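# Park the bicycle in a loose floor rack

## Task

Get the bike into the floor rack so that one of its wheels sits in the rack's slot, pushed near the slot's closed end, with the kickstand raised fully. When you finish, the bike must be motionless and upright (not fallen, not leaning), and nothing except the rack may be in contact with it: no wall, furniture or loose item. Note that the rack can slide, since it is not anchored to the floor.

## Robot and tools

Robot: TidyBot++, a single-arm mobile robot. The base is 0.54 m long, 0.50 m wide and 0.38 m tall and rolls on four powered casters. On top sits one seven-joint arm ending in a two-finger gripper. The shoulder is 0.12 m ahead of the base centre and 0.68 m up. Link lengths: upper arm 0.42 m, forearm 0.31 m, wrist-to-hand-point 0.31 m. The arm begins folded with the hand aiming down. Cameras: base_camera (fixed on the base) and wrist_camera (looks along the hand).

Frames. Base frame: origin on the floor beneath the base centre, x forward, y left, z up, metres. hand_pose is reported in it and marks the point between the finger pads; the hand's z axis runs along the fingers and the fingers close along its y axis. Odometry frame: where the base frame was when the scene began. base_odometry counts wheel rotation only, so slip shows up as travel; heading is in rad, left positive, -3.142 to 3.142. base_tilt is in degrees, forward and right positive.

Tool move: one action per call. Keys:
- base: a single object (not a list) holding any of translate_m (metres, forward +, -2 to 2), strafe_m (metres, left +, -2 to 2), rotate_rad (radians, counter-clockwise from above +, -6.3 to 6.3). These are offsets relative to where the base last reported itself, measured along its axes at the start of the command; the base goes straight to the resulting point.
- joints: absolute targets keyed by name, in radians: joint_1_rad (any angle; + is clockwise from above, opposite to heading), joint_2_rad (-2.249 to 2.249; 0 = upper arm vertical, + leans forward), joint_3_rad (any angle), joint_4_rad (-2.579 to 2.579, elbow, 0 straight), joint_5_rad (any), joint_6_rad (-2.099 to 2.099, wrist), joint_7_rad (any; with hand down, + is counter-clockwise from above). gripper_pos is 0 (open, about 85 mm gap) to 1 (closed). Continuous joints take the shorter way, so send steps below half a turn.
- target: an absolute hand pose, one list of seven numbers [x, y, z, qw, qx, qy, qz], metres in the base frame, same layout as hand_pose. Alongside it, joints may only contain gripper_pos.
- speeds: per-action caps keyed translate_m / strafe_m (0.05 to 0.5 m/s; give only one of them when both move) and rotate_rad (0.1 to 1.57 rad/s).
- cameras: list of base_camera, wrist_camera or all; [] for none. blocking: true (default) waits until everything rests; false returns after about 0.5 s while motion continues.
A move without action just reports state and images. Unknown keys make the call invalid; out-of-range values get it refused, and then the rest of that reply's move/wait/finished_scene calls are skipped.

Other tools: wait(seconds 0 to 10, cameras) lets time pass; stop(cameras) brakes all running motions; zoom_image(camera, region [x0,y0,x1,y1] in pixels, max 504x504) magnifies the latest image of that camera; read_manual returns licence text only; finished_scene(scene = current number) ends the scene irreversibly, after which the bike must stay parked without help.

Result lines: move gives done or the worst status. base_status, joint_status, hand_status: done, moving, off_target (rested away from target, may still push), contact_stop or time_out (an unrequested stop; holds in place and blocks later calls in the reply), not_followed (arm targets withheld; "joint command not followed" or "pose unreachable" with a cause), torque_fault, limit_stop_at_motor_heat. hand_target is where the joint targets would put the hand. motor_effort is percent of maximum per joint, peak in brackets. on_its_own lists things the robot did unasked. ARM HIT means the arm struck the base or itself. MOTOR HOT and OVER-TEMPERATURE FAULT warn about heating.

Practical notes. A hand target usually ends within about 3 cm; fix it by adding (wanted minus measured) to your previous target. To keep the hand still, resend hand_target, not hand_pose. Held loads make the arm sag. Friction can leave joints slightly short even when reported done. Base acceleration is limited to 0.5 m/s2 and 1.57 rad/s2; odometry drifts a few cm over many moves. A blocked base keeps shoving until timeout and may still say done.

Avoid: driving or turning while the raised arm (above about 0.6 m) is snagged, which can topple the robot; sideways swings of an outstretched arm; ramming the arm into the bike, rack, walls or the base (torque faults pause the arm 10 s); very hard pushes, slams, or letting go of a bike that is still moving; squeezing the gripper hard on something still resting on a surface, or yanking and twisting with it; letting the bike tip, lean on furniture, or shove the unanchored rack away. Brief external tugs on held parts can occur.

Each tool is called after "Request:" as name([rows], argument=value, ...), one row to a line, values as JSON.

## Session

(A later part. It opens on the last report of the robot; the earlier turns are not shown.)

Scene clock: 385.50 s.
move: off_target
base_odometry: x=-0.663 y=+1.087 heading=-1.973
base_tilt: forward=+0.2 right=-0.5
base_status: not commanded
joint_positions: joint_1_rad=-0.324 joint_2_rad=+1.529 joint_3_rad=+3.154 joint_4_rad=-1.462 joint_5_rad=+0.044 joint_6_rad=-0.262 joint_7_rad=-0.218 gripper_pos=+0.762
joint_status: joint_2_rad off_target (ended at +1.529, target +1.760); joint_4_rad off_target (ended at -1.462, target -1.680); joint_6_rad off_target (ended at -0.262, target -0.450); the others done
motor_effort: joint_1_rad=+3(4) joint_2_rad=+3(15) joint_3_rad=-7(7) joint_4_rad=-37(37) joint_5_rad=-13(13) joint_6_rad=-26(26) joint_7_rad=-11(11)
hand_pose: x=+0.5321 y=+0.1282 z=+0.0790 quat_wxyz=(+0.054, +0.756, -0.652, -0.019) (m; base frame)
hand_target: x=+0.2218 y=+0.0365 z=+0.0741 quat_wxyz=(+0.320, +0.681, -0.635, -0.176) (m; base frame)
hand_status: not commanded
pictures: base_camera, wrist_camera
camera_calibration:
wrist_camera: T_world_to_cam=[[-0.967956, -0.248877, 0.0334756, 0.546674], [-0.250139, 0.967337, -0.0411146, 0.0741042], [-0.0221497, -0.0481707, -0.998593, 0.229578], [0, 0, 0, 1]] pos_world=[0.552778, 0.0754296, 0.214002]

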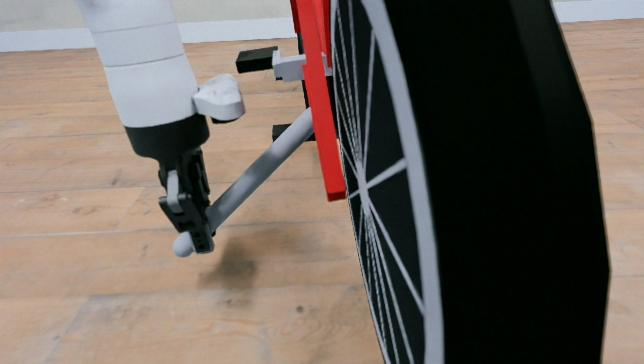

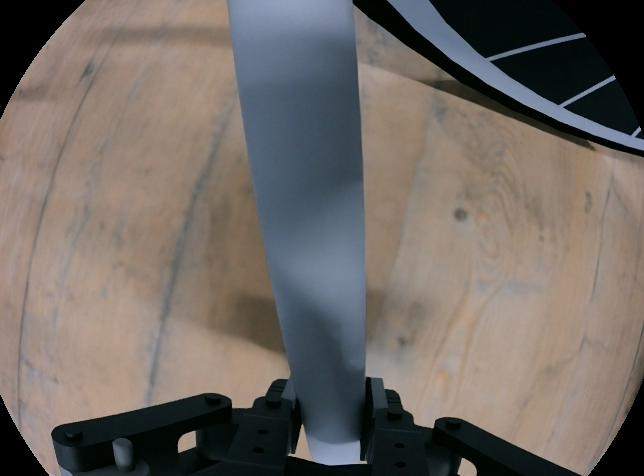

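Request:
move(joints={"joint_1_rad": -0.27, "joint_2_rad": 1.50, "joint_4_rad": -1.34, "joint_6_rad": -0.24})

Scene clock: 389.40 s.
move: done
base_odometry: x=-0.663 y=+1.087 heading=-1.973
base_tilt: forward=+0.2 right=-0.6
base_status: not commanded
joint_positions: joint_1_rad=-0.274 joint_2_rad=+1.532 joint_3_rad=+3.151 joint_4_rad=-1.354 joint_5_rad=-0.011 joint_6_rad=-0.262 joint_7_rad=-0.236 gripper_pos=+0.762
joint_status: all done
motor_effort: joint_1_rad=-1(4) joint_2_rad=-41(42) joint_3_rad=+1(7) joint_4_rad=+2(38) joint_5_rad=+7(13) joint_6_rad=-4(27) joint_7_rad=+6(11)
hand_pose: x=+0.5995 y=+0.1314 z=+0.0826 quat_wxyz=(+0.004, +0.717, -0.697, +0.001) (m; base frame)
hand_target: x=+0.6313 y=+0.1442 z=+0.1007 quat_wxyz=(-0.027, +0.714, -0.700, +0.015) (m; base frame)
hand_status: not commanded
pictures: base_camera, wrist_camera
camera_calibration:
wrist_camera: T_world_to_cam=[[-0.988778, -0.131064, -0.0716922, 0.618266], [-0.1302, 0.991348, -0.0166163, 0.0109578], [0.0732497, -0.0070955, -0.997288, 0.172144], [0, 0, 0, 1]] pos_world=[0.600145, 0.071391, 0.216184]

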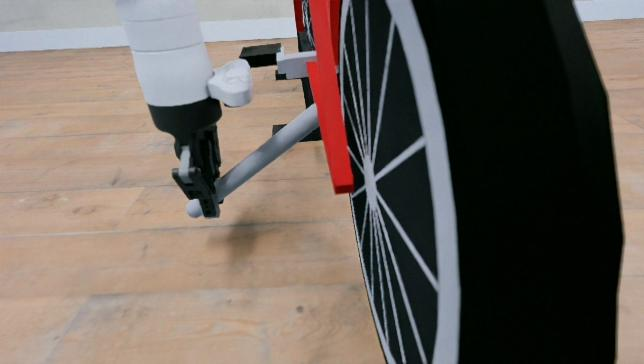

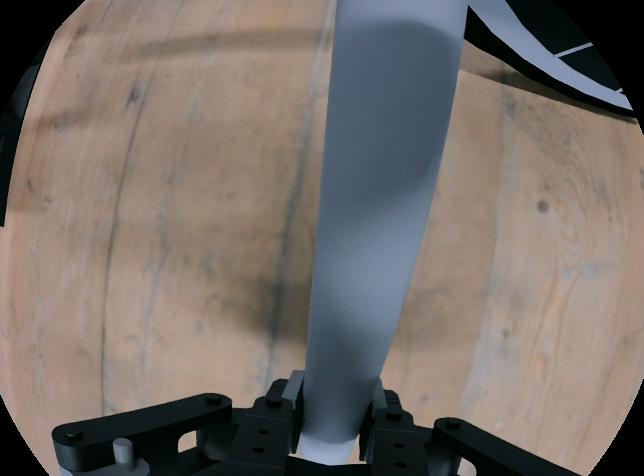

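Request:
move(joints={"joint_1_rad": -0.25, "joint_2_rad": 1.42, "joint_4_rad": -1.18, "joint_6_rad": -0.14})

Scene clock: 391.40 s.
move: off_target
base_odometry: x=-0.663 y=+1.087 heading=-1.973
base_tilt: forward=+0.2 right=-0.5
base_status: not commanded
joint_positions: joint_1_rad=-0.218 joint_2_rad=+1.504 joint_3_rad=+3.162 joint_4_rad=-1.220 joint_5_rad=-0.005 joint_6_rad=-0.221 joint_7_rad=-0.241 gripper_pos=+0.764
joint_status: joint_2_rad off_target (ended at +1.504, target +1.420); joint_4_rad off_target (ended at -1.220, target -1.180); the others done
motor_effort: joint_1_rad=-5(7) joint_2_rad=-55(56) joint_3_rad=-6(8) joint_4_rad=+15(18) joint_5_rad=-1(9) joint_6_rad=+7(7) joint_7_rad=+0(10)
hand_pose: x=+0.7149 y=+0.1211 z=+0.1171 quat_wxyz=(-0.078, +0.694, -0.713, +0.060) (m; base frame)
hand_target: x=+0.7964 y=+0.1753 z=+0.1891 quat_wxyz=(-0.172, +0.693, -0.693, +0.101) (m; base frame)
hand_status: not commanded
pictures: base_camera, wrist_camera
camera_calibration:
wrist_camera: T_world_to_cam=[[-0.960064, -0.0720598, -0.270342, 0.729096], [-0.074661, 0.997209, -0.000663316, -0.00548879], [0.269635, 0.0195472, -0.962764, 0.0503569], [0, 0, 0, 1]] pos_world=[0.685991, 0.0570277, 0.245584]

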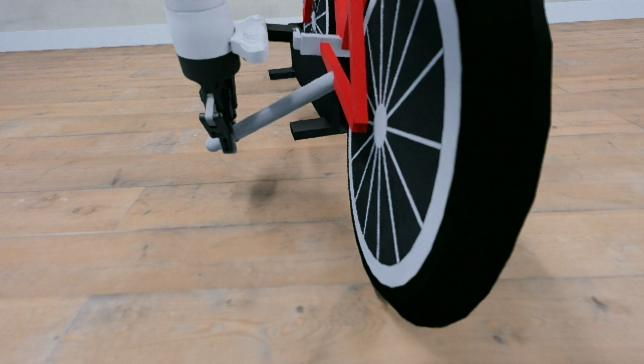

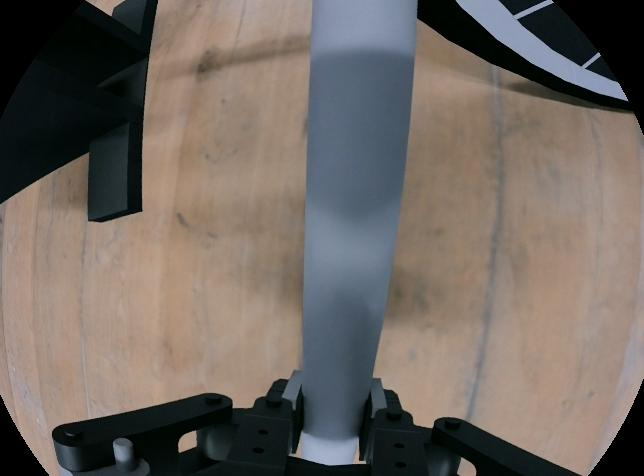

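Request:
move(base={"translate_m": 0.09}, joints={"joint_1_rad": -0.26, "joint_2_rad": 1.51, "joint_4_rad": -1.35, "joint_6_rad": -0.25}, speeds={"translate_m": 0.15})

Scene clock: 394.70 s.
move: done
base_odometry: x=-0.699 y=+1.004 heading=-1.973
base_tilt: forward=+0.2 right=-0.5
base_status: done
joint_positions: joint_1_rad=-0.240 joint_2_rad=+1.482 joint_3_rad=+3.155 joint_4_rad=-1.334 joint_5_rad=-0.005 joint_6_rad=-0.221 joint_7_rad=-0.241 gripper_pos=+0.764
joint_status: all done
motor_effort: joint_1_rad=-2(5) joint_2_rad=-34(57) joint_3_rad=-1(5) joint_4_rad=+7(20) joint_5_rad=+4(6) joint_6_rad=+1(11) joint_7_rad=+5(5)
hand_pose: x=+0.6566 y=+0.1252 z=+0.1114 quat_wxyz=(-0.041, +0.704, -0.708, +0.032) (m; base frame)
hand_target: x=+0.6182 y=+0.1352 z=+0.0943 quat_wxyz=(-0.014, +0.711, -0.703, +0.007) (m; base frame)
hand_status: not commanded
pictures: base_camera, wrist_camera
camera_calibration:
wrist_camera: T_world_to_cam=[[-0.978921, -0.0956791, -0.180443, 0.677192], [-0.0960649, 0.995353, -0.00662048, 0.00102904], [0.180238, 0.0108533, -0.983563, 0.122616], [0, 0, 0, 1]] pos_world=[0.640916, 0.0624381, 0.242802]

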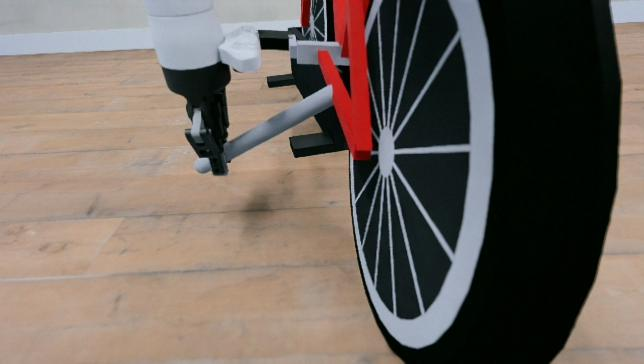

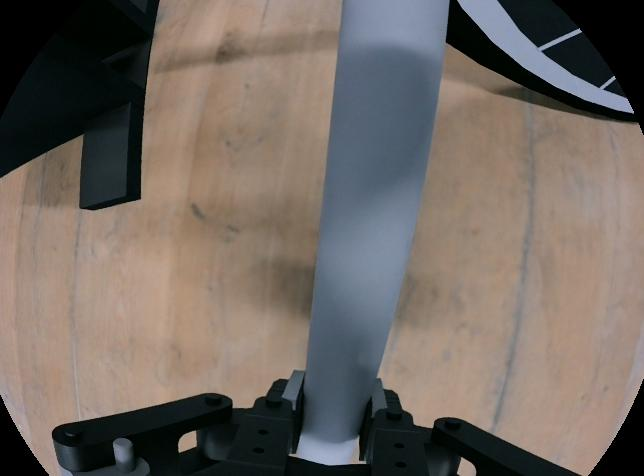

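Request:
move(base={"translate_m": 0.05}, joints={"joint_1_rad": -0.30, "joint_2_rad": 1.6, "joint_4_rad": -1.6, "joint_6_rad": -0.4}, speeds={"translate_m": 0.15}, cameras=["base_camera"])

Request:
move(joints={"joint_1_rad": -0.34, "joint_2_rad": 1.75, "joint_4_rad": -1.85, "joint_6_rad": -0.5})

Scene clock: 396.70 s.
move: off_target
base_odometry: x=-0.718 y=+0.958 heading=-1.974
base_tilt: forward=+0.2 right=-0.6
base_status: done
joint_positions: joint_1_rad=-0.283 joint_2_rad=+1.477 joint_3_rad=+3.146 joint_4_rad=-1.458 joint_5_rad=+0.006 joint_6_rad=-0.230 joint_7_rad=-0.241 gripper_pos=+0.764
joint_status: joint_2_rad off_target (ended at +1.477, target +1.600); joint_4_rad off_target (ended at -1.458, target -1.600); joint_6_rad off_target (ended at -0.230, target -0.400); the others done
motor_effort: joint_1_rad=+0(2) joint_2_rad=-14(34) joint_3_rad=-4(5) joint_4_rad=-21(21) joint_5_rad=-4(9) joint_6_rad=-18(18) joint_7_rad=-3(7)
hand_pose: x=+0.5766 y=+0.1317 z=+0.1023 quat_wxyz=(+0.011, +0.724, -0.690, -0.004) (m; base frame)
hand_target: x=+0.3710 y=+0.0804 z=+0.0766 quat_wxyz=(+0.198, +0.706, -0.671, -0.112) (m; base frame)
hand_status: not commanded
pictures: base_camera

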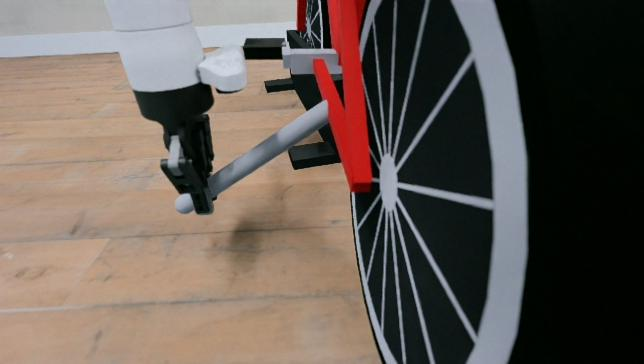

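Scene clock: 398.00 s.
move: off_target
base_odometry: x=-0.718 y=+0.958 heading=-1.974
base_tilt: forward=+0.2 right=-0.5
base_status: not commanded
joint_positions: joint_1_rad=-0.355 joint_2_rad=+1.471 joint_3_rad=+3.161 joint_4_rad=-1.574 joint_5_rad=+0.081 joint_6_rad=-0.234 joint_7_rad=-0.204 gripper_pos=+0.764
joint_status: joint_2_rad off_target (ended at +1.471, target +1.750); joint_4_rad off_target (ended at -1.574, target -1.850); joint_6_rad off_target (ended at -0.234, target -0.500); the others done
motor_effort: joint_1_rad=+5(6) joint_2_rad=+12(15) joint_3_rad=-8(8) joint_4_rad=-49(50) joint_5_rad=-19(19) joint_6_rad=-32(33) joint_7_rad=-16(16)
hand_pose: x=+0.5058 y=+0.1256 z=+0.1024 quat_wxyz=(+0.068, +0.781, -0.621, -0.019) (m; base frame)
hand_target: x=+0.1373 y=+0.0088 z=+0.1460 quat_wxyz=(+0.406, +0.655, -0.598, -0.218) (m; base frame)
hand_status: not commanded
pictures: base_camera, wrist_camera
camera_calibration:
wrist_camera: T_world_to_cam=[[-0.94396, -0.324652, 0.0594962, 0.514523], [-0.327661, 0.943441, -0.0505694, 0.114246], [-0.0397137, -0.0672301, -0.996947, 0.26334], [0, 0, 0, 1]] pos_world=[0.533581, 0.0769608, 0.237701]

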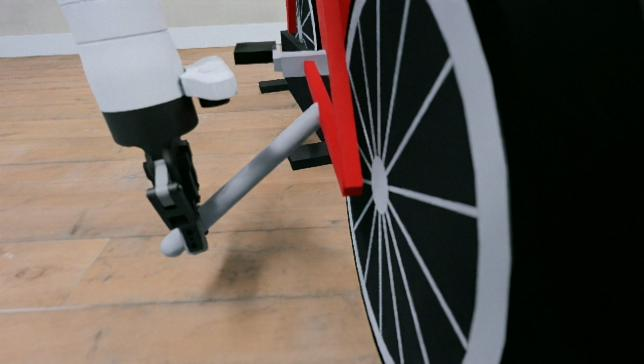

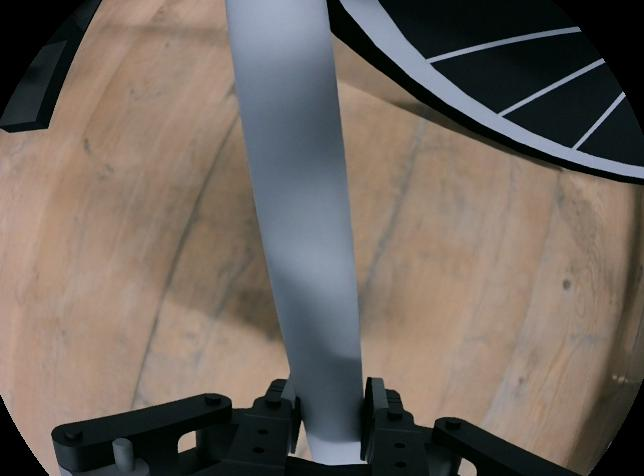

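Request:
move(joints={"joint_1_rad": -0.38, "joint_2_rad": 1.85, "joint_4_rad": -2.1, "joint_5_rad": 0.0, "joint_6_rad": -0.55, "joint_7_rad": 0.1})

Scene clock: 404.23 s.
move: off_target
base_odometry: x=-0.718 y=+0.958 heading=-1.974
base_tilt: forward=+0.2 right=-0.5
base_status: not commanded
joint_positions: joint_1_rad=-0.418 joint_2_rad=+1.453 joint_3_rad=+3.198 joint_4_rad=-1.732 joint_5_rad=+0.113 joint_6_rad=-0.242 joint_7_rad=+0.156 gripper_pos=+0.764
joint_status: joint_2_rad off_target (ended at +1.453, target +1.850); joint_4_rad off_target (ended at -1.732, target -2.100); joint_5_rad off_target (ended at +0.113, target +0.000); joint_6_rad off_target (ended at -0.242, target -0.550); the others done
motor_effort: joint_1_rad=+8(10) joint_2_rad=+35(39) joint_3_rad=-13(14) joint_4_rad=-72(72) joint_5_rad=-25(26) joint_6_rad=-43(44) joint_7_rad=-20(20)
hand_pose: x=+0.4253 y=+0.0913 z=+0.1191 quat_wxyz=(+0.134, +0.891, -0.429, -0.061) (m; base frame)
hand_target: x=+0.0002 y=-0.0453 z=+0.2831 quat_wxyz=(+0.501, +0.665, -0.403, -0.378) (m; base frame)
hand_status: not commanded
pictures: base_camera, wrist_camera
camera_calibration:
wrist_camera: T_world_to_cam=[[-0.694696, -0.686011, 0.216299, 0.334658], [-0.700225, 0.713768, 0.0148399, 0.292678], [-0.164568, -0.141149, -0.976214, 0.331822], [0, 0, 0, 1]] pos_world=[0.492033, 0.0675117, 0.2472]

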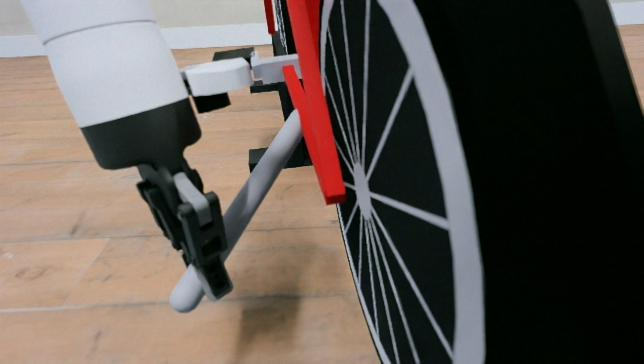

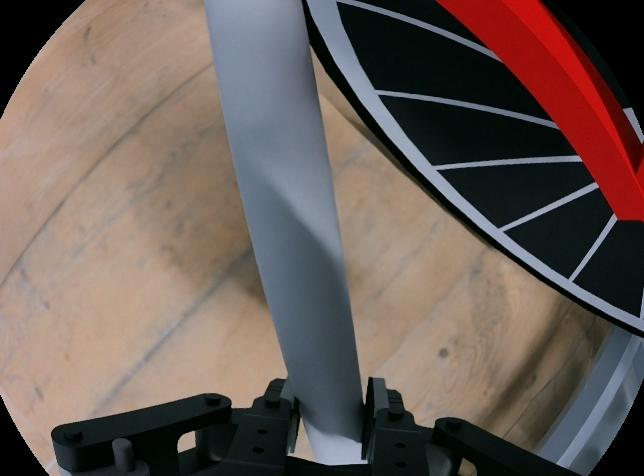

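Request:
move(joints={"joint_1_rad": -0.40, "joint_2_rad": 1.85, "joint_4_rad": -2.3, "joint_5_rad": 0.0, "joint_6_rad": -0.6, "joint_7_rad": 0.4})

Scene clock: 407.00 s.
move: not_followed
TORQUE WARNING: joint_2_rad reached its warning level (56.7 N m). A warning alone does not stop the arm.
base_odometry: x=-0.718 y=+0.958 heading=-1.973
base_tilt: forward=+0.2 right=-0.5
base_status: not commanded
joint_positions: joint_1_rad=-0.441 joint_2_rad=+1.404 joint_3_rad=+3.206 joint_4_rad=-1.762 joint_5_rad=+0.120 joint_6_rad=-0.214 joint_7_rad=+0.283 gripper_pos=+0.767
joint_status: joint_1_rad not_followed (moved -0.022 of +0.018); joint_2_rad not_followed (moved -0.049 of +0.397); joint_4_rad not_followed (moved -0.030 of -0.568); joint_5_rad not_followed (moved +0.007 of -0.113); joint_6_rad not_followed (moved +0.029 of -0.358); joint_7_rad not_followed (moved +0.127 of +0.244)
motor_effort: joint_1_rad=+4(19) joint_2_rad=-26(91) joint_3_rad=+3(34) joint_4_rad=-7(82) joint_5_rad=-2(27) joint_6_rad=-5(49) joint_7_rad=-3(23)
hand_pose: x=+0.4405 y=+0.1020 z=+0.1357 quat_wxyz=(+0.115, +0.924, -0.361, -0.050) (m; base frame)
hand_target: x=+0.4101 y=+0.0748 z=+0.1308 quat_wxyz=(+0.147, +0.914, -0.371, -0.075) (m; base frame)
hand_status: not commanded
pictures: base_camera, wrist_camera
joint command not followed: on one or more control steps a check withheld the commanded joint targets, and the robot was not sent them on those steps. On the call's last step the targets were still withheld.
cause: the commanded joint targets, or the way to them, would bring two parts of the arm too close to each other (its base and another part of the arm, with the joints from joint_1_rad to joint_6_rad between them).
camera_calibration:
wrist_camera: T_world_to_cam=[[-0.587579, -0.790708, 0.17185, 0.318491], [-0.799645, 0.599903, 0.0261474, 0.349288], [-0.123768, -0.122055, -0.984776, 0.333363], [0, 0, 0, 1]] pos_world=[0.507705, 0.0829829, 0.264423]

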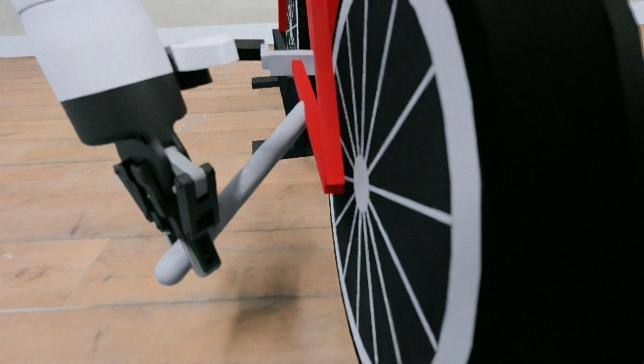

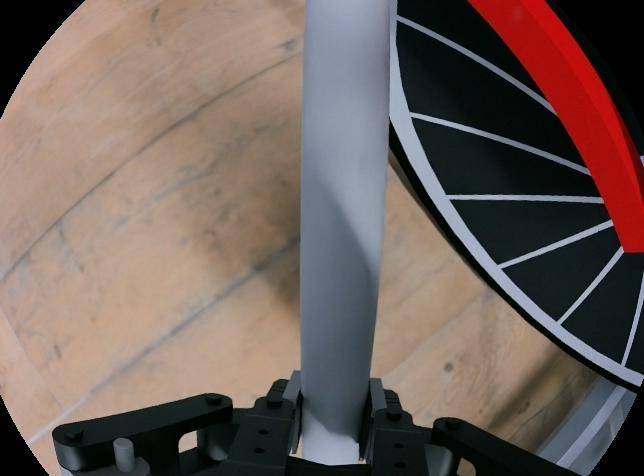

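Request:
move(joints={"joint_1_rad": -0.44, "joint_2_rad": 1.7, "joint_4_rad": -2.15, "joint_5_rad": 0.05, "joint_6_rad": -0.6, "joint_7_rad": 0.6})

Scene clock: 413.27 s.
move: off_target
base_odometry: x=-0.718 y=+0.958 heading=-1.973
base_tilt: forward=+0.3 right=-0.5
base_status: not commanded
joint_positions: joint_1_rad=-0.451 joint_2_rad=+1.384 joint_3_rad=+3.254 joint_4_rad=-1.850 joint_5_rad=+0.142 joint_6_rad=-0.304 joint_7_rad=+0.614 gripper_pos=+0.767
joint_status: joint_2_rad off_target (ended at +1.384, target +1.700); joint_4_rad off_target (ended at -1.850, target -2.150); joint_6_rad off_target (ended at -0.304, target -0.600); the others done
motor_effort: joint_1_rad=+3(5) joint_2_rad=+21(30) joint_3_rad=-20(23) joint_4_rad=-63(64) joint_5_rad=-19(20) joint_6_rad=-40(41) joint_7_rad=-10(11)
hand_pose: x=+0.3897 y=+0.0476 z=+0.1630 quat_wxyz=(+0.175, +0.958, -0.197, -0.114) (m; base frame)
hand_target: x=+0.0425 y=-0.0436 z=+0.3080 quat_wxyz=(+0.393, +0.772, -0.184, -0.464) (m; base frame)
hand_status: not commanded
pictures: base_camera, wrist_camera
held back during your reply time, on 59 control steps: two parts of the arm were too close to each other, or the arm's last command would have brought them too close.
led back after a hold: the arm was led back toward your command in small steps, so it may still be short of it.
joint command not followed: on one or more control steps a check withheld the commanded joint targets, and the robot was not sent them on those steps.
cause: the commanded joint targets, or the way to them, would bring two parts of the arm too close to each other (its base and another part of the arm, with the joints from joint_1_rad to joint_6_rad between them).
camera_calibration:
wrist_camera: T_world_to_cam=[[-0.263217, -0.91969, 0.291355, 0.10126], [-0.929391, 0.322731, 0.179099, 0.379437], [-0.258745, -0.223641, -0.9397, 0.397423], [0, 0, 0, 1]] pos_world=[0.48213, 0.0595517, 0.275999]

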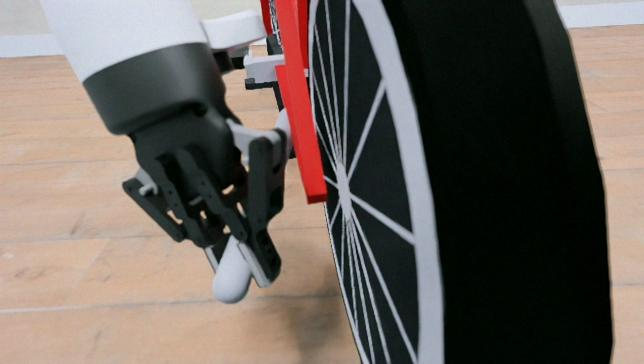

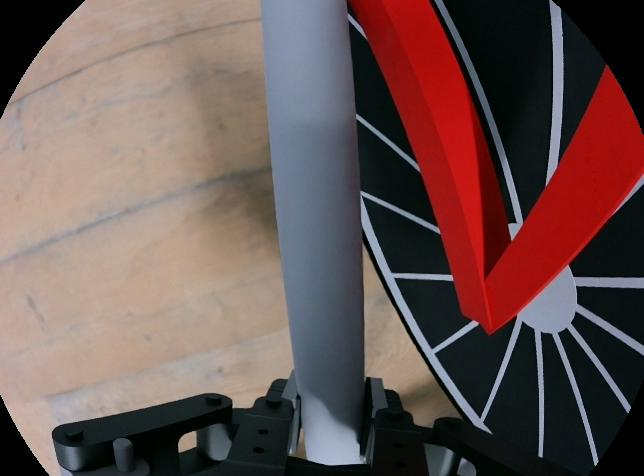

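Request:
move(joints={"joint_1_rad": -0.40, "joint_2_rad": 1.12, "joint_4_rad": -2.0, "joint_5_rad": 0.1, "joint_6_rad": -0.5, "joint_7_rad": 0.75})

Scene clock: 417.33 s.
move: off_target
base_odometry: x=-0.718 y=+0.958 heading=-1.973
base_tilt: forward=+0.2 right=-0.5
base_status: not commanded
joint_positions: joint_1_rad=-0.399 joint_2_rad=+1.158 joint_3_rad=+3.146 joint_4_rad=-1.955 joint_5_rad=+0.108 joint_6_rad=-0.433 joint_7_rad=+0.739 gripper_pos=+0.785
joint_status: joint_4_rad off_target (ended at -1.955, target -2.000); the others done
motor_effort: joint_1_rad=+1(8) joint_2_rad=-36(43) joint_3_rad=-1(22) joint_4_rad=-11(65) joint_5_rad=-2(20) joint_6_rad=-14(41) joint_7_rad=-1(11)
hand_pose: x=+0.3760 y=+0.0922 z=+0.2502 quat_wxyz=(+0.127, +0.966, -0.160, -0.156) (m; base frame)
hand_target: x=+0.3477 y=+0.0828 z=+0.2745 quat_wxyz=(+0.146, +0.959, -0.155, -0.187) (m; base frame)
hand_status: not commanded
pictures: base_camera, wrist_camera
camera_calibration:
wrist_camera: T_world_to_cam=[[-0.201184, -0.959694, 0.196244, 0.117365], [-0.926408, 0.251504, 0.280203, 0.316839], [-0.318266, -0.12543, -0.939667, 0.499057], [0, 0, 0, 1]] pos_world=[0.475967, 0.0955448, 0.357136]

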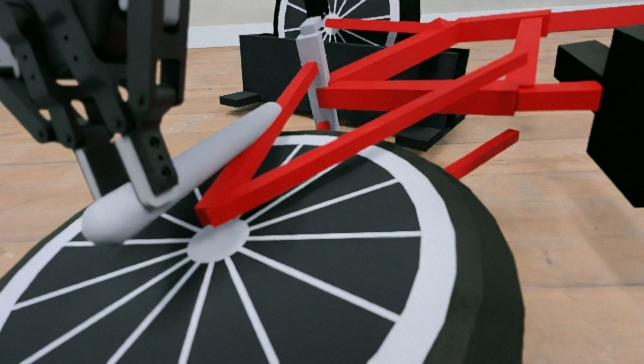

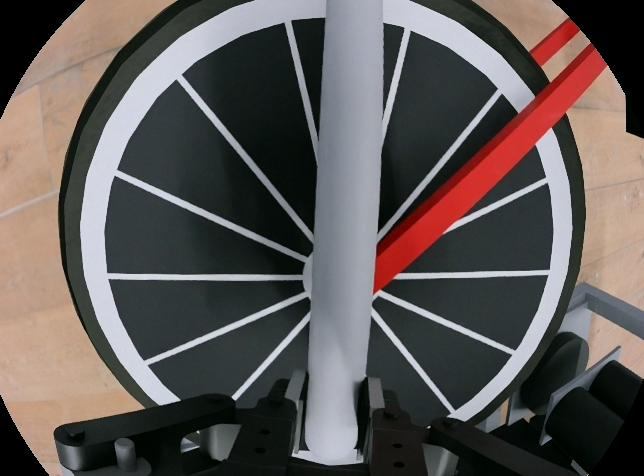

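Request:
move(joints={"joint_1_rad": -0.1, "joint_4_rad": -1.97})

Scene clock: 420.73 s.
move: done
base_odometry: x=-0.718 y=+0.958 heading=-1.973
base_tilt: forward=+0.2 right=-0.5
base_status: not commanded
joint_positions: joint_1_rad=-0.099 joint_2_rad=+1.123 joint_3_rad=+3.144 joint_4_rad=-1.969 joint_5_rad=+0.107 joint_6_rad=-0.481 joint_7_rad=+0.739 gripper_pos=+0.999
joint_status: all done
on_its_own: gripper_pos moved +0.214 to your old target +1.000
motor_effort: joint_1_rad=+1(9) joint_2_rad=-30(40) joint_3_rad=+0(11) joint_4_rad=-1(10) joint_5_rad=+1(3) joint_6_rad=-3(13) joint_7_rad=+1(5)
hand_pose: x=+0.3847 y=+0.0110 z=+0.2674 quat_wxyz=(+0.109, +0.929, -0.302, -0.184) (m; base frame)
hand_target: x=+0.3797 y=+0.0133 z=+0.2707 quat_wxyz=(+0.110, +0.928, -0.298, -0.193) (m; base frame)
hand_status: not commanded
pictures: base_camera, wrist_camera
camera_calibration:
wrist_camera: T_world_to_cam=[[-0.470538, -0.856096, 0.213762, 0.135643], [-0.803118, 0.515863, 0.298137, 0.285401], [-0.365506, -0.031391, -0.93028, 0.522456], [0, 0, 0, 1]] pos_world=[0.483997, -0.014704, 0.371946]

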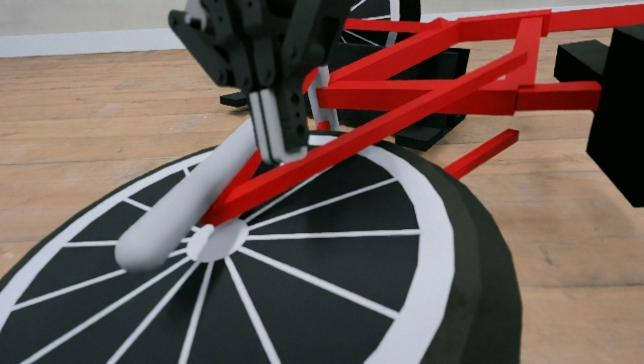

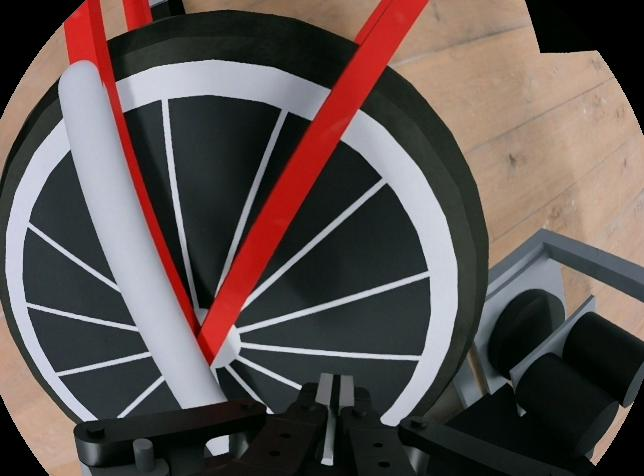

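Request:
move(base={"translate_m": -0.35}, joints={"joint_1_rad": 0.0, "joint_2_rad": 0.2, "joint_4_rad": -1.4, "joint_5_rad": 0.0, "joint_6_rad": -1.0, "joint_7_rad": 1.57})

Scene clock: 423.97 s.
move: done
base_odometry: x=-0.581 y=+1.280 heading=-1.973
base_tilt: forward=+0.2 right=-0.5
base_status: done
joint_positions: joint_1_rad=-0.013 joint_2_rad=+0.205 joint_3_rad=+3.144 joint_4_rad=-1.412 joint_5_rad=+0.041 joint_6_rad=-0.941 joint_7_rad=+1.499 gripper_pos=+0.999
joint_status: all done
motor_effort: joint_1_rad=+0(2) joint_2_rad=-25(38) joint_3_rad=+0(1) joint_4_rad=+21(21) joint_5_rad=-1(2) joint_6_rad=+4(5) joint_7_rad=+1(2)
hand_pose: x=+0.6903 y=-0.0030 z=+0.8195 quat_wxyz=(+0.008, +0.957, -0.022, +0.288) (m; base frame)
hand_target: x=+0.6773 y=+0.0022 z=+0.8183 quat_wxyz=(+0.000, +0.964, +0.000, +0.267) (m; base frame)
hand_status: not commanded
pictures: base_camera, wrist_camera
camera_calibration:
wrist_camera: T_world_to_cam=[[0.0814449, -0.996664, -0.00518401, -0.0525597], [-0.82814, -0.0647776, -0.556766, 1.08951], [0.554573, 0.0496388, -0.830653, 0.430788], [0, 0, 0, 1]] pos_world=[0.667643, -0.00319248, 0.964164]

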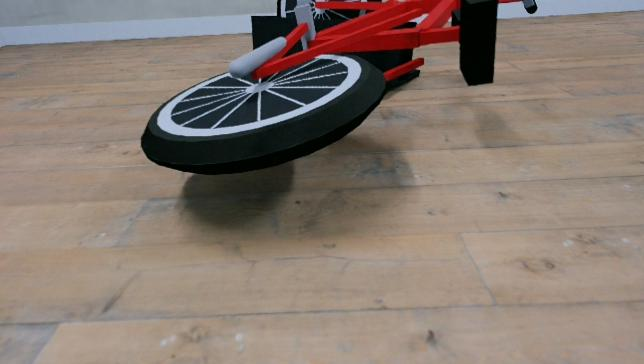

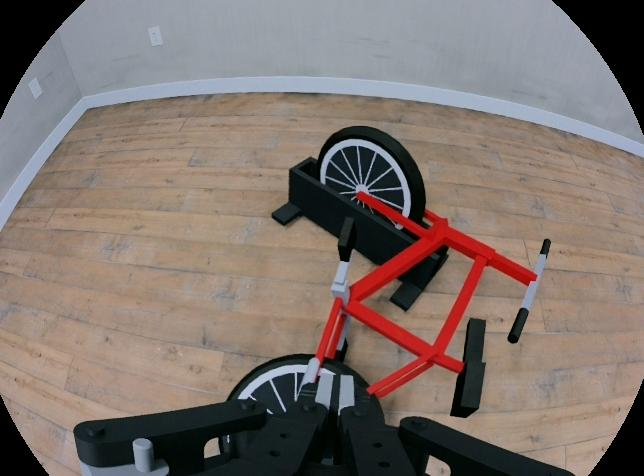

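Request:
zoom_image(camera="wrist_camera", region=[260, 110, 480, 320])

Request:
zoom_image(camera="wrist_camera", region=[200, 200, 580, 440])

Scaled by 2.291.

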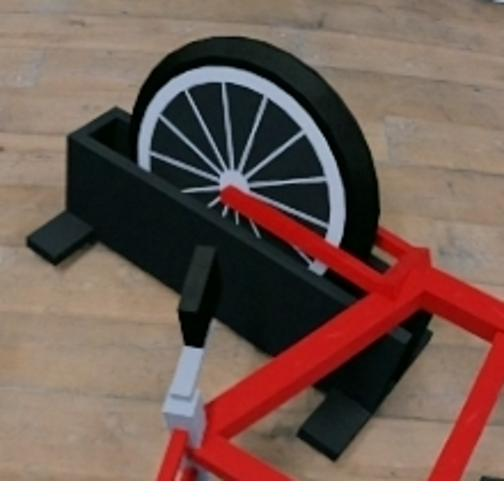

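Scaled by 1.326.

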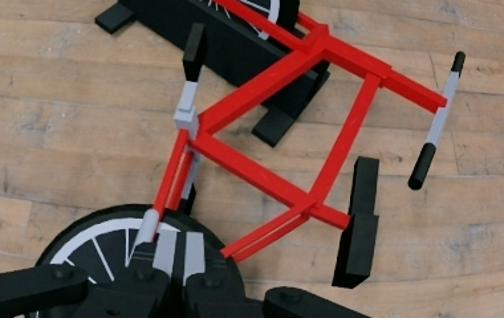

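Request:
move(base={"strafe_m": -1.0}, cameras=[])

Request:
move(base={"translate_m": 1.15, "rotate_rad": 1.5})

Scene clock: 438.57 s.
move: done
base_odometry: x=-1.501 y=+1.672 heading=-1.974
base_tilt: forward=+0.2 right=-0.5
base_status: done
joint_positions: joint_1_rad=+0.000 joint_2_rad=+0.205 joint_3_rad=+3.144 joint_4_rad=-1.412 joint_5_rad=+0.036 joint_6_rad=-0.942 joint_7_rad=+1.501 gripper_pos=+0.999
joint_status: not commanded
motor_effort: joint_1_rad=+0(3) joint_2_rad=-25(27) joint_3_rad=+0(2) joint_4_rad=+21(22) joint_5_rad=+0(2) joint_6_rad=+5(6) joint_7_rad=+1(1)
hand_pose: x=+0.6898 y=-0.0089 z=+0.8192 quat_wxyz=(+0.008, +0.957, -0.028, +0.287) (m; base frame)
hand_target: x=+0.6773 y=+0.0022 z=+0.8183 quat_wxyz=(+0.000, +0.964, +0.000, +0.267) (m; base frame)
hand_status: not commanded
pictures: none
No camera images: "cameras" was empty.

Scene clock: 442.50 s.
move: done
base_odometry: x=-1.952 y=+0.614 heading=-0.473
base_tilt: forward=+0.2 right=-0.5
base_status: done
joint_positions: joint_1_rad=+0.001 joint_2_rad=+0.206 joint_3_rad=+3.144 joint_4_rad=-1.412 joint_5_rad=+0.032 joint_6_rad=-0.945 joint_7_rad=+1.501 gripper_pos=+0.999
joint_status: not commanded
motor_effort: joint_1_rad=+1(4) joint_2_rad=-26(28) joint_3_rad=+0(3) joint_4_rad=+20(22) joint_5_rad=+1(2) joint_6_rad=+5(6) joint_7_rad=+1(1)
hand_pose: x=+0.6894 y=-0.0087 z=+0.8185 quat_wxyz=(+0.006, +0.958, -0.030, +0.286) (m; base frame)
hand_target: x=+0.6773 y=+0.0022 z=+0.8183 quat_wxyz=(+0.000, +0.964, +0.000, +0.267) (m; base frame)
hand_status: not commanded
pictures: base_camera, wrist_camera
camera_calibration:
wrist_camera: T_world_to_cam=[[0.0688342, -0.997546, -0.0127722, -0.0433445], [-0.831368, -0.0502813, -0.553442, 1.08746], [0.551442, 0.0487142, -0.83279, 0.434623], [0, 0, 0, 1]] pos_world=[0.667396, -0.00973146, 0.963244]

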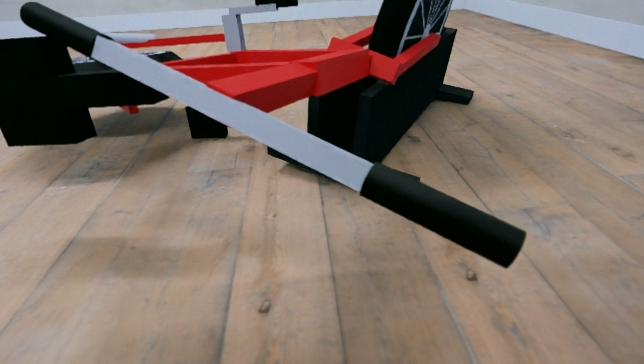

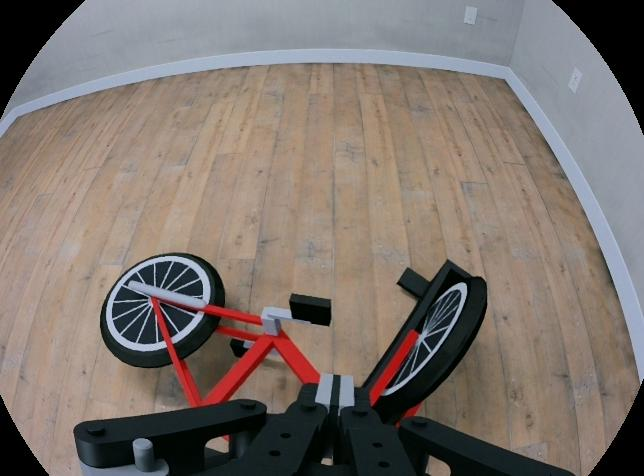

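Request:
move(base={"translate_m": -0.3}, joints={"joint_2_rad": 0.0, "joint_4_rad": -1.5, "joint_6_rad": -1.45})

Scene clock: 445.17 s.
move: done
base_odometry: x=-2.219 y=+0.751 heading=-0.473
base_tilt: forward=+0.1 right=-0.5
base_status: done
joint_positions: joint_1_rad=+0.001 joint_2_rad=-0.006 joint_3_rad=+3.144 joint_4_rad=-1.476 joint_5_rad=+0.032 joint_6_rad=-1.393 joint_7_rad=+1.501 gripper_pos=+0.999
joint_status: all done
motor_effort: joint_1_rad=+0(1) joint_2_rad=-16(30) joint_3_rad=+0(1) joint_4_rad=+19(21) joint_5_rad=+1(2) joint_6_rad=+3(5) joint_7_rad=+1(1)
hand_pose: x=+0.5150 y=-0.0099 z=+0.8351 quat_wxyz=(+0.012, +0.990, -0.035, +0.139) (m; base frame)
hand_target: x=+0.4918 y=+0.0019 z=+0.8192 quat_wxyz=(+0.000, +0.995, +0.000, +0.096) (m; base frame)
hand_status: not commanded
pictures: base_camera, wrist_camera
camera_calibration:
wrist_camera: T_world_to_cam=[[0.0475212, -0.99835, -0.0322443, -0.00508554], [-0.958363, -0.0364707, -0.283214, 0.791526], [0.281571, 0.0443605, -0.958514, 0.788591], [0, 0, 0, 1]] pos_world=[0.536766, -0.0111919, 0.979884]

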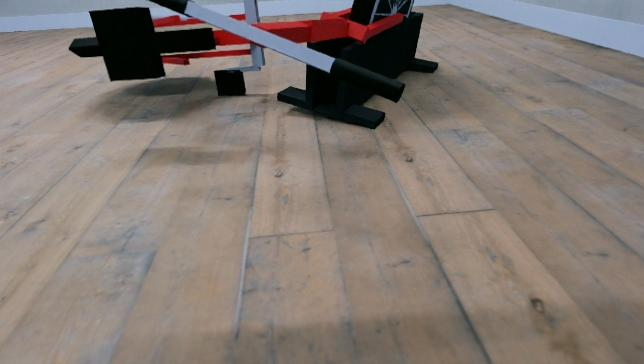

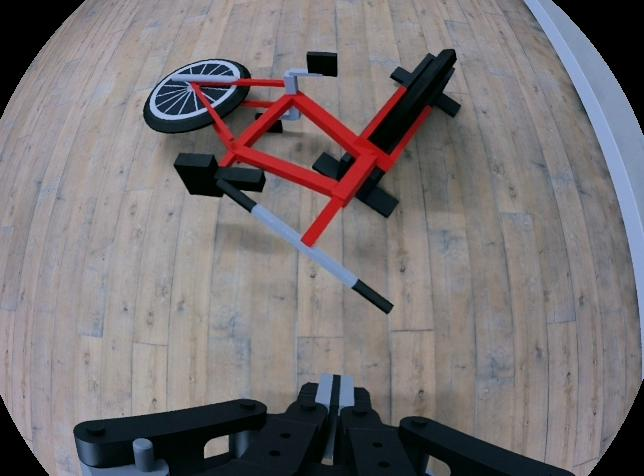

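Request:
move(base={"translate_m": 0.2}, joints={"joint_1_rad": 0.0, "joint_2_rad": 0.62, "joint_4_rad": -1.85, "joint_6_rad": -0.70, "joint_7_rad": 2.45, "gripper_pos": 0.1})

Scene clock: 455.53 s.
move: done
base_odometry: x=-2.041 y=+0.659 heading=-0.473
base_tilt: forward=+0.2 right=-0.5
base_status: done
joint_positions: joint_1_rad=+0.001 joint_2_rad=+0.615 joint_3_rad=+3.144 joint_4_rad=-1.827 joint_5_rad=+0.032 joint_6_rad=-0.759 joint_7_rad=+2.379 gripper_pos=+0.100
joint_status: all done
motor_effort: joint_1_rad=+0(2) joint_2_rad=-30(34) joint_3_rad=+0(2) joint_4_rad=+12(20) joint_5_rad=+1(1) joint_6_rad=-1(4) joint_7_rad=+1(2)
hand_pose: x=+0.5459 y=-0.0069 z=+0.4743 quat_wxyz=(-0.001, +0.915, +0.403, -0.032) (m; base frame)
hand_target: x=+0.5502 y=+0.0021 z=+0.4670 quat_wxyz=(-0.006, +0.905, +0.426, -0.013) (m; base frame)
hand_status: not commanded
pictures: base_camera, wrist_camera
camera_calibration:
wrist_camera: T_world_to_cam=[[0.79553, -0.595821, -0.110132, -0.38381], [-0.59501, -0.802528, 0.0437231, 0.360377], [-0.114435, 0.0307468, -0.992955, 0.666361], [0, 0, 0, 1]] pos_world=[0.596016, 0.0400426, 0.603639]

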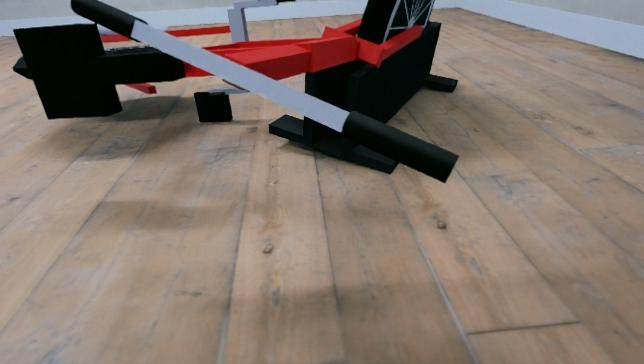

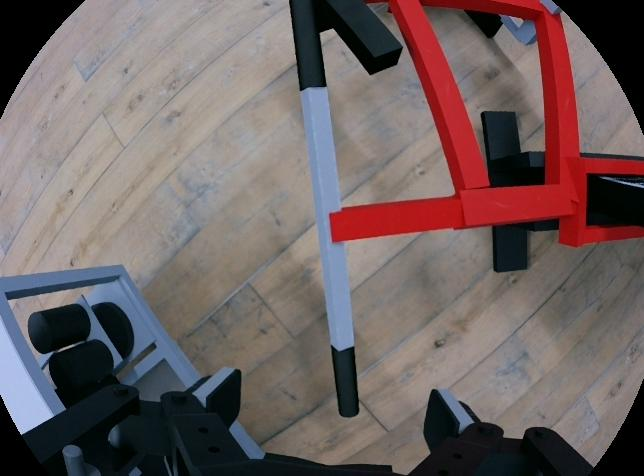

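Request:
move()

Scene clock: 459.33 s.
base_odometry: x=-2.041 y=+0.659 heading=-0.473
base_tilt: forward=+0.2 right=-0.5
base_status: done
joint_positions: joint_1_rad=+0.001 joint_2_rad=+0.615 joint_3_rad=+3.144 joint_4_rad=-1.827 joint_5_rad=+0.032 joint_6_rad=-0.757 joint_7_rad=+2.381 gripper_pos=+0.100
joint_status: all done
motor_effort: joint_1_rad=+1(2) joint_2_rad=-31(34) joint_3_rad=+0(2) joint_4_rad=+12(20) joint_5_rad=+2(1) joint_6_rad=+0(4) joint_7_rad=+1(2)
hand_pose: x=+0.5465 y=-0.0069 z=+0.4742 quat_wxyz=(-0.001, +0.914, +0.403, -0.031) (m; base frame)
hand_target: x=+0.5502 y=+0.0021 z=+0.4670 quat_wxyz=(-0.006, +0.905, +0.426, -0.013) (m; base frame)
hand_status: not commanded
pictures: base_camera, wrist_camera
camera_calibration:
wrist_camera: T_world_to_cam=[[0.796905, -0.594225, -0.108804, -0.385629], [-0.593493, -0.803714, 0.0425427, 0.360449], [-0.112727, 0.0306721, -0.993152, 0.665552], [0, 0, 0, 1]] pos_world=[0.596259, 0.0401334, 0.603702]

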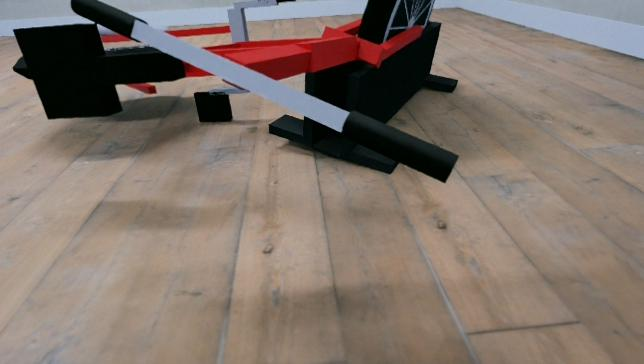

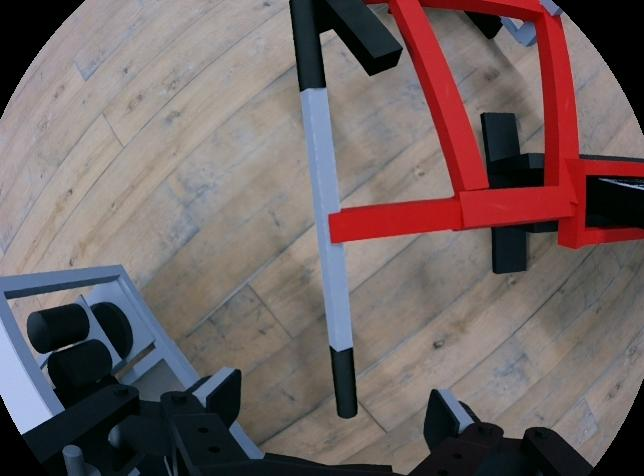

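Request:
move(joints={"joint_1_rad":-0.055,"joint_2_rad":0.804,"joint_3_rad":3.144,"joint_4_rad":-1.912,"joint_5_rad":0.0,"joint_6_rad":-0.40,"joint_7_rad":2.32,"gripper_pos":0.1}, cameras=["wrist_camera"])

Scene clock: 463.27 s.
move: done
base_odometry: x=-2.041 y=+0.659 heading=-0.473
base_tilt: forward=+0.2 right=-0.5
base_status: not commanded
joint_positions: joint_1_rad=-0.046 joint_2_rad=+0.810 joint_3_rad=+3.144 joint_4_rad=-1.893 joint_5_rad=+0.032 joint_6_rad=-0.459 joint_7_rad=+2.373 gripper_pos=+0.100
joint_status: all done
motor_effort: joint_1_rad=+0(2) joint_2_rad=-33(35) joint_3_rad=+0(1) joint_4_rad=+7(13) joint_5_rad=+1(2) joint_6_rad=+0(1) joint_7_rad=+1(1)
hand_pose: x=+0.5509 y=+0.0158 z=+0.3762 quat_wxyz=(+0.003, +0.906, +0.424, -0.012) (m; base frame)
hand_target: x=+0.5591 y=+0.0243 z=+0.3762 quat_wxyz=(+0.005, +0.920, +0.391, +0.012) (m; base frame)
hand_status: not commanded
pictures: wrist_camera
camera_calibration:
wrist_camera: T_world_to_cam=[[0.826129, -0.557302, -0.0832226, -0.412646], [-0.558182, -0.829593, 0.0144614, 0.376955], [-0.0771002, 0.0345064, -0.996426, 0.549502], [0, 0, 0, 1]] pos_world=[0.593675, 0.0637897, 0.507745]

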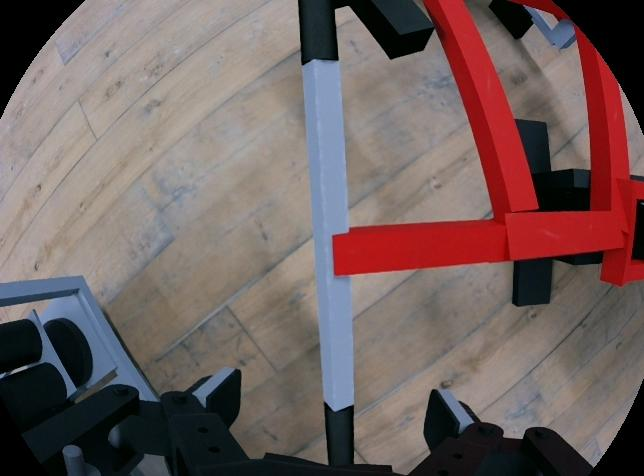

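Request:
move(joints={"joint_1_rad":-0.055,"joint_2_rad":1.115,"joint_3_rad":3.144,"joint_4_rad":-1.835,"joint_5_rad":0.0,"joint_6_rad":-0.135,"joint_7_rad":2.32,"gripper_pos":0.1}, cameras=["wrist_camera","base_camera"])

Scene clock: 465.53 s.
move: done
base_odometry: x=-2.041 y=+0.659 heading=-0.473
base_tilt: forward=+0.2 right=-0.5
base_status: not commanded
joint_positions: joint_1_rad=-0.046 joint_2_rad=+1.117 joint_3_rad=+3.144 joint_4_rad=-1.855 joint_5_rad=+0.032 joint_6_rad=-0.194 joint_7_rad=+2.373 gripper_pos=+0.100
joint_status: all done
motor_effort: joint_1_rad=+1(1) joint_2_rad=-34(37) joint_3_rad=-1(1) joint_4_rad=+3(9) joint_5_rad=+1(2) joint_6_rad=+0(2) joint_7_rad=+1(2)
hand_pose: x=+0.5425 y=+0.0177 z=+0.2451 quat_wxyz=(-0.001, +0.905, +0.425, -0.013) (m; base frame)
hand_target: x=+0.5736 y=+0.0250 z=+0.2476 quat_wxyz=(+0.011, +0.920, +0.391, +0.026) (m; base frame)
hand_status: not commanded
pictures: base_camera, wrist_camera
camera_calibration:
wrist_camera: T_world_to_cam=[[0.827407, -0.554155, -0.0911602, -0.414304], [-0.555609, -0.831372, 0.0109114, 0.375265], [-0.0818347, 0.0416213, -0.995776, 0.42047], [0, 0, 0, 1]] pos_world=[0.585708, 0.0648959, 0.376831]

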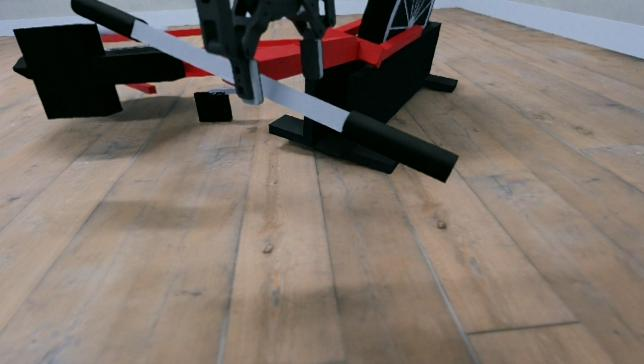

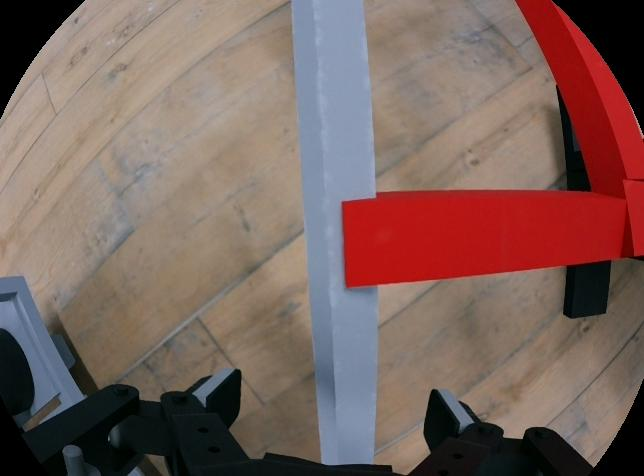

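Request:
move(joints={"gripper_pos":1.0}, cameras=["wrist_camera","base_camera"])

Scene clock: 467.33 s.
move: done
base_odometry: x=-2.041 y=+0.659 heading=-0.473
base_tilt: forward=+0.2 right=-0.5
base_status: not commanded
joint_positions: joint_1_rad=-0.051 joint_2_rad=+1.120 joint_3_rad=+3.144 joint_4_rad=-1.840 joint_5_rad=+0.031 joint_6_rad=-0.166 joint_7_rad=+2.373 gripper_pos=+0.999
joint_status: all done
motor_effort: joint_1_rad=+0(3) joint_2_rad=-35(37) joint_3_rad=-1(4) joint_4_rad=+4(16) joint_5_rad=+1(2) joint_6_rad=+0(13) joint_7_rad=+1(1)
hand_pose: x=+0.5586 y=+0.0208 z=+0.2445 quat_wxyz=(+0.006, +0.904, +0.427, +0.006) (m; base frame)
hand_target: x=+0.5736 y=+0.0250 z=+0.2476 quat_wxyz=(+0.011, +0.920, +0.391, +0.026) (m; base frame)
hand_status: not commanded
pictures: base_camera, wrist_camera
camera_calibration:
wrist_camera: T_world_to_cam=[[0.832749, -0.550348, -0.0603754, -0.436565], [-0.551954, -0.833777, -0.0127778, 0.390632], [-0.0433074, 0.0439651, -0.998094, 0.400006], [0, 0, 0, 1]] pos_world=[0.596483, 0.0678503, 0.377877]

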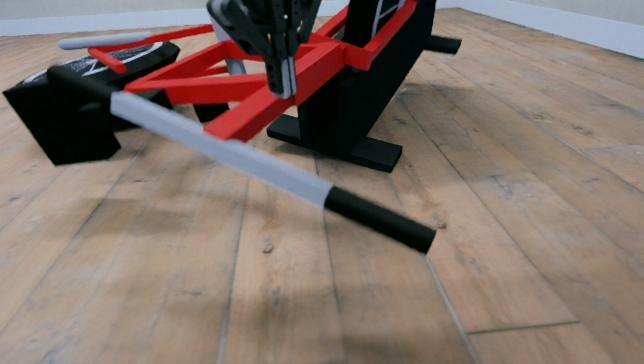

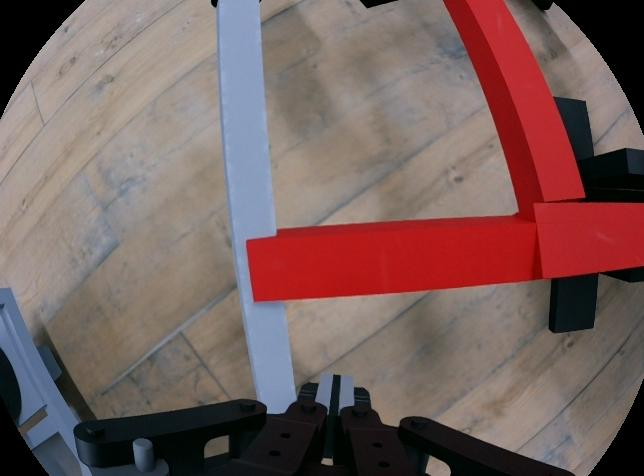

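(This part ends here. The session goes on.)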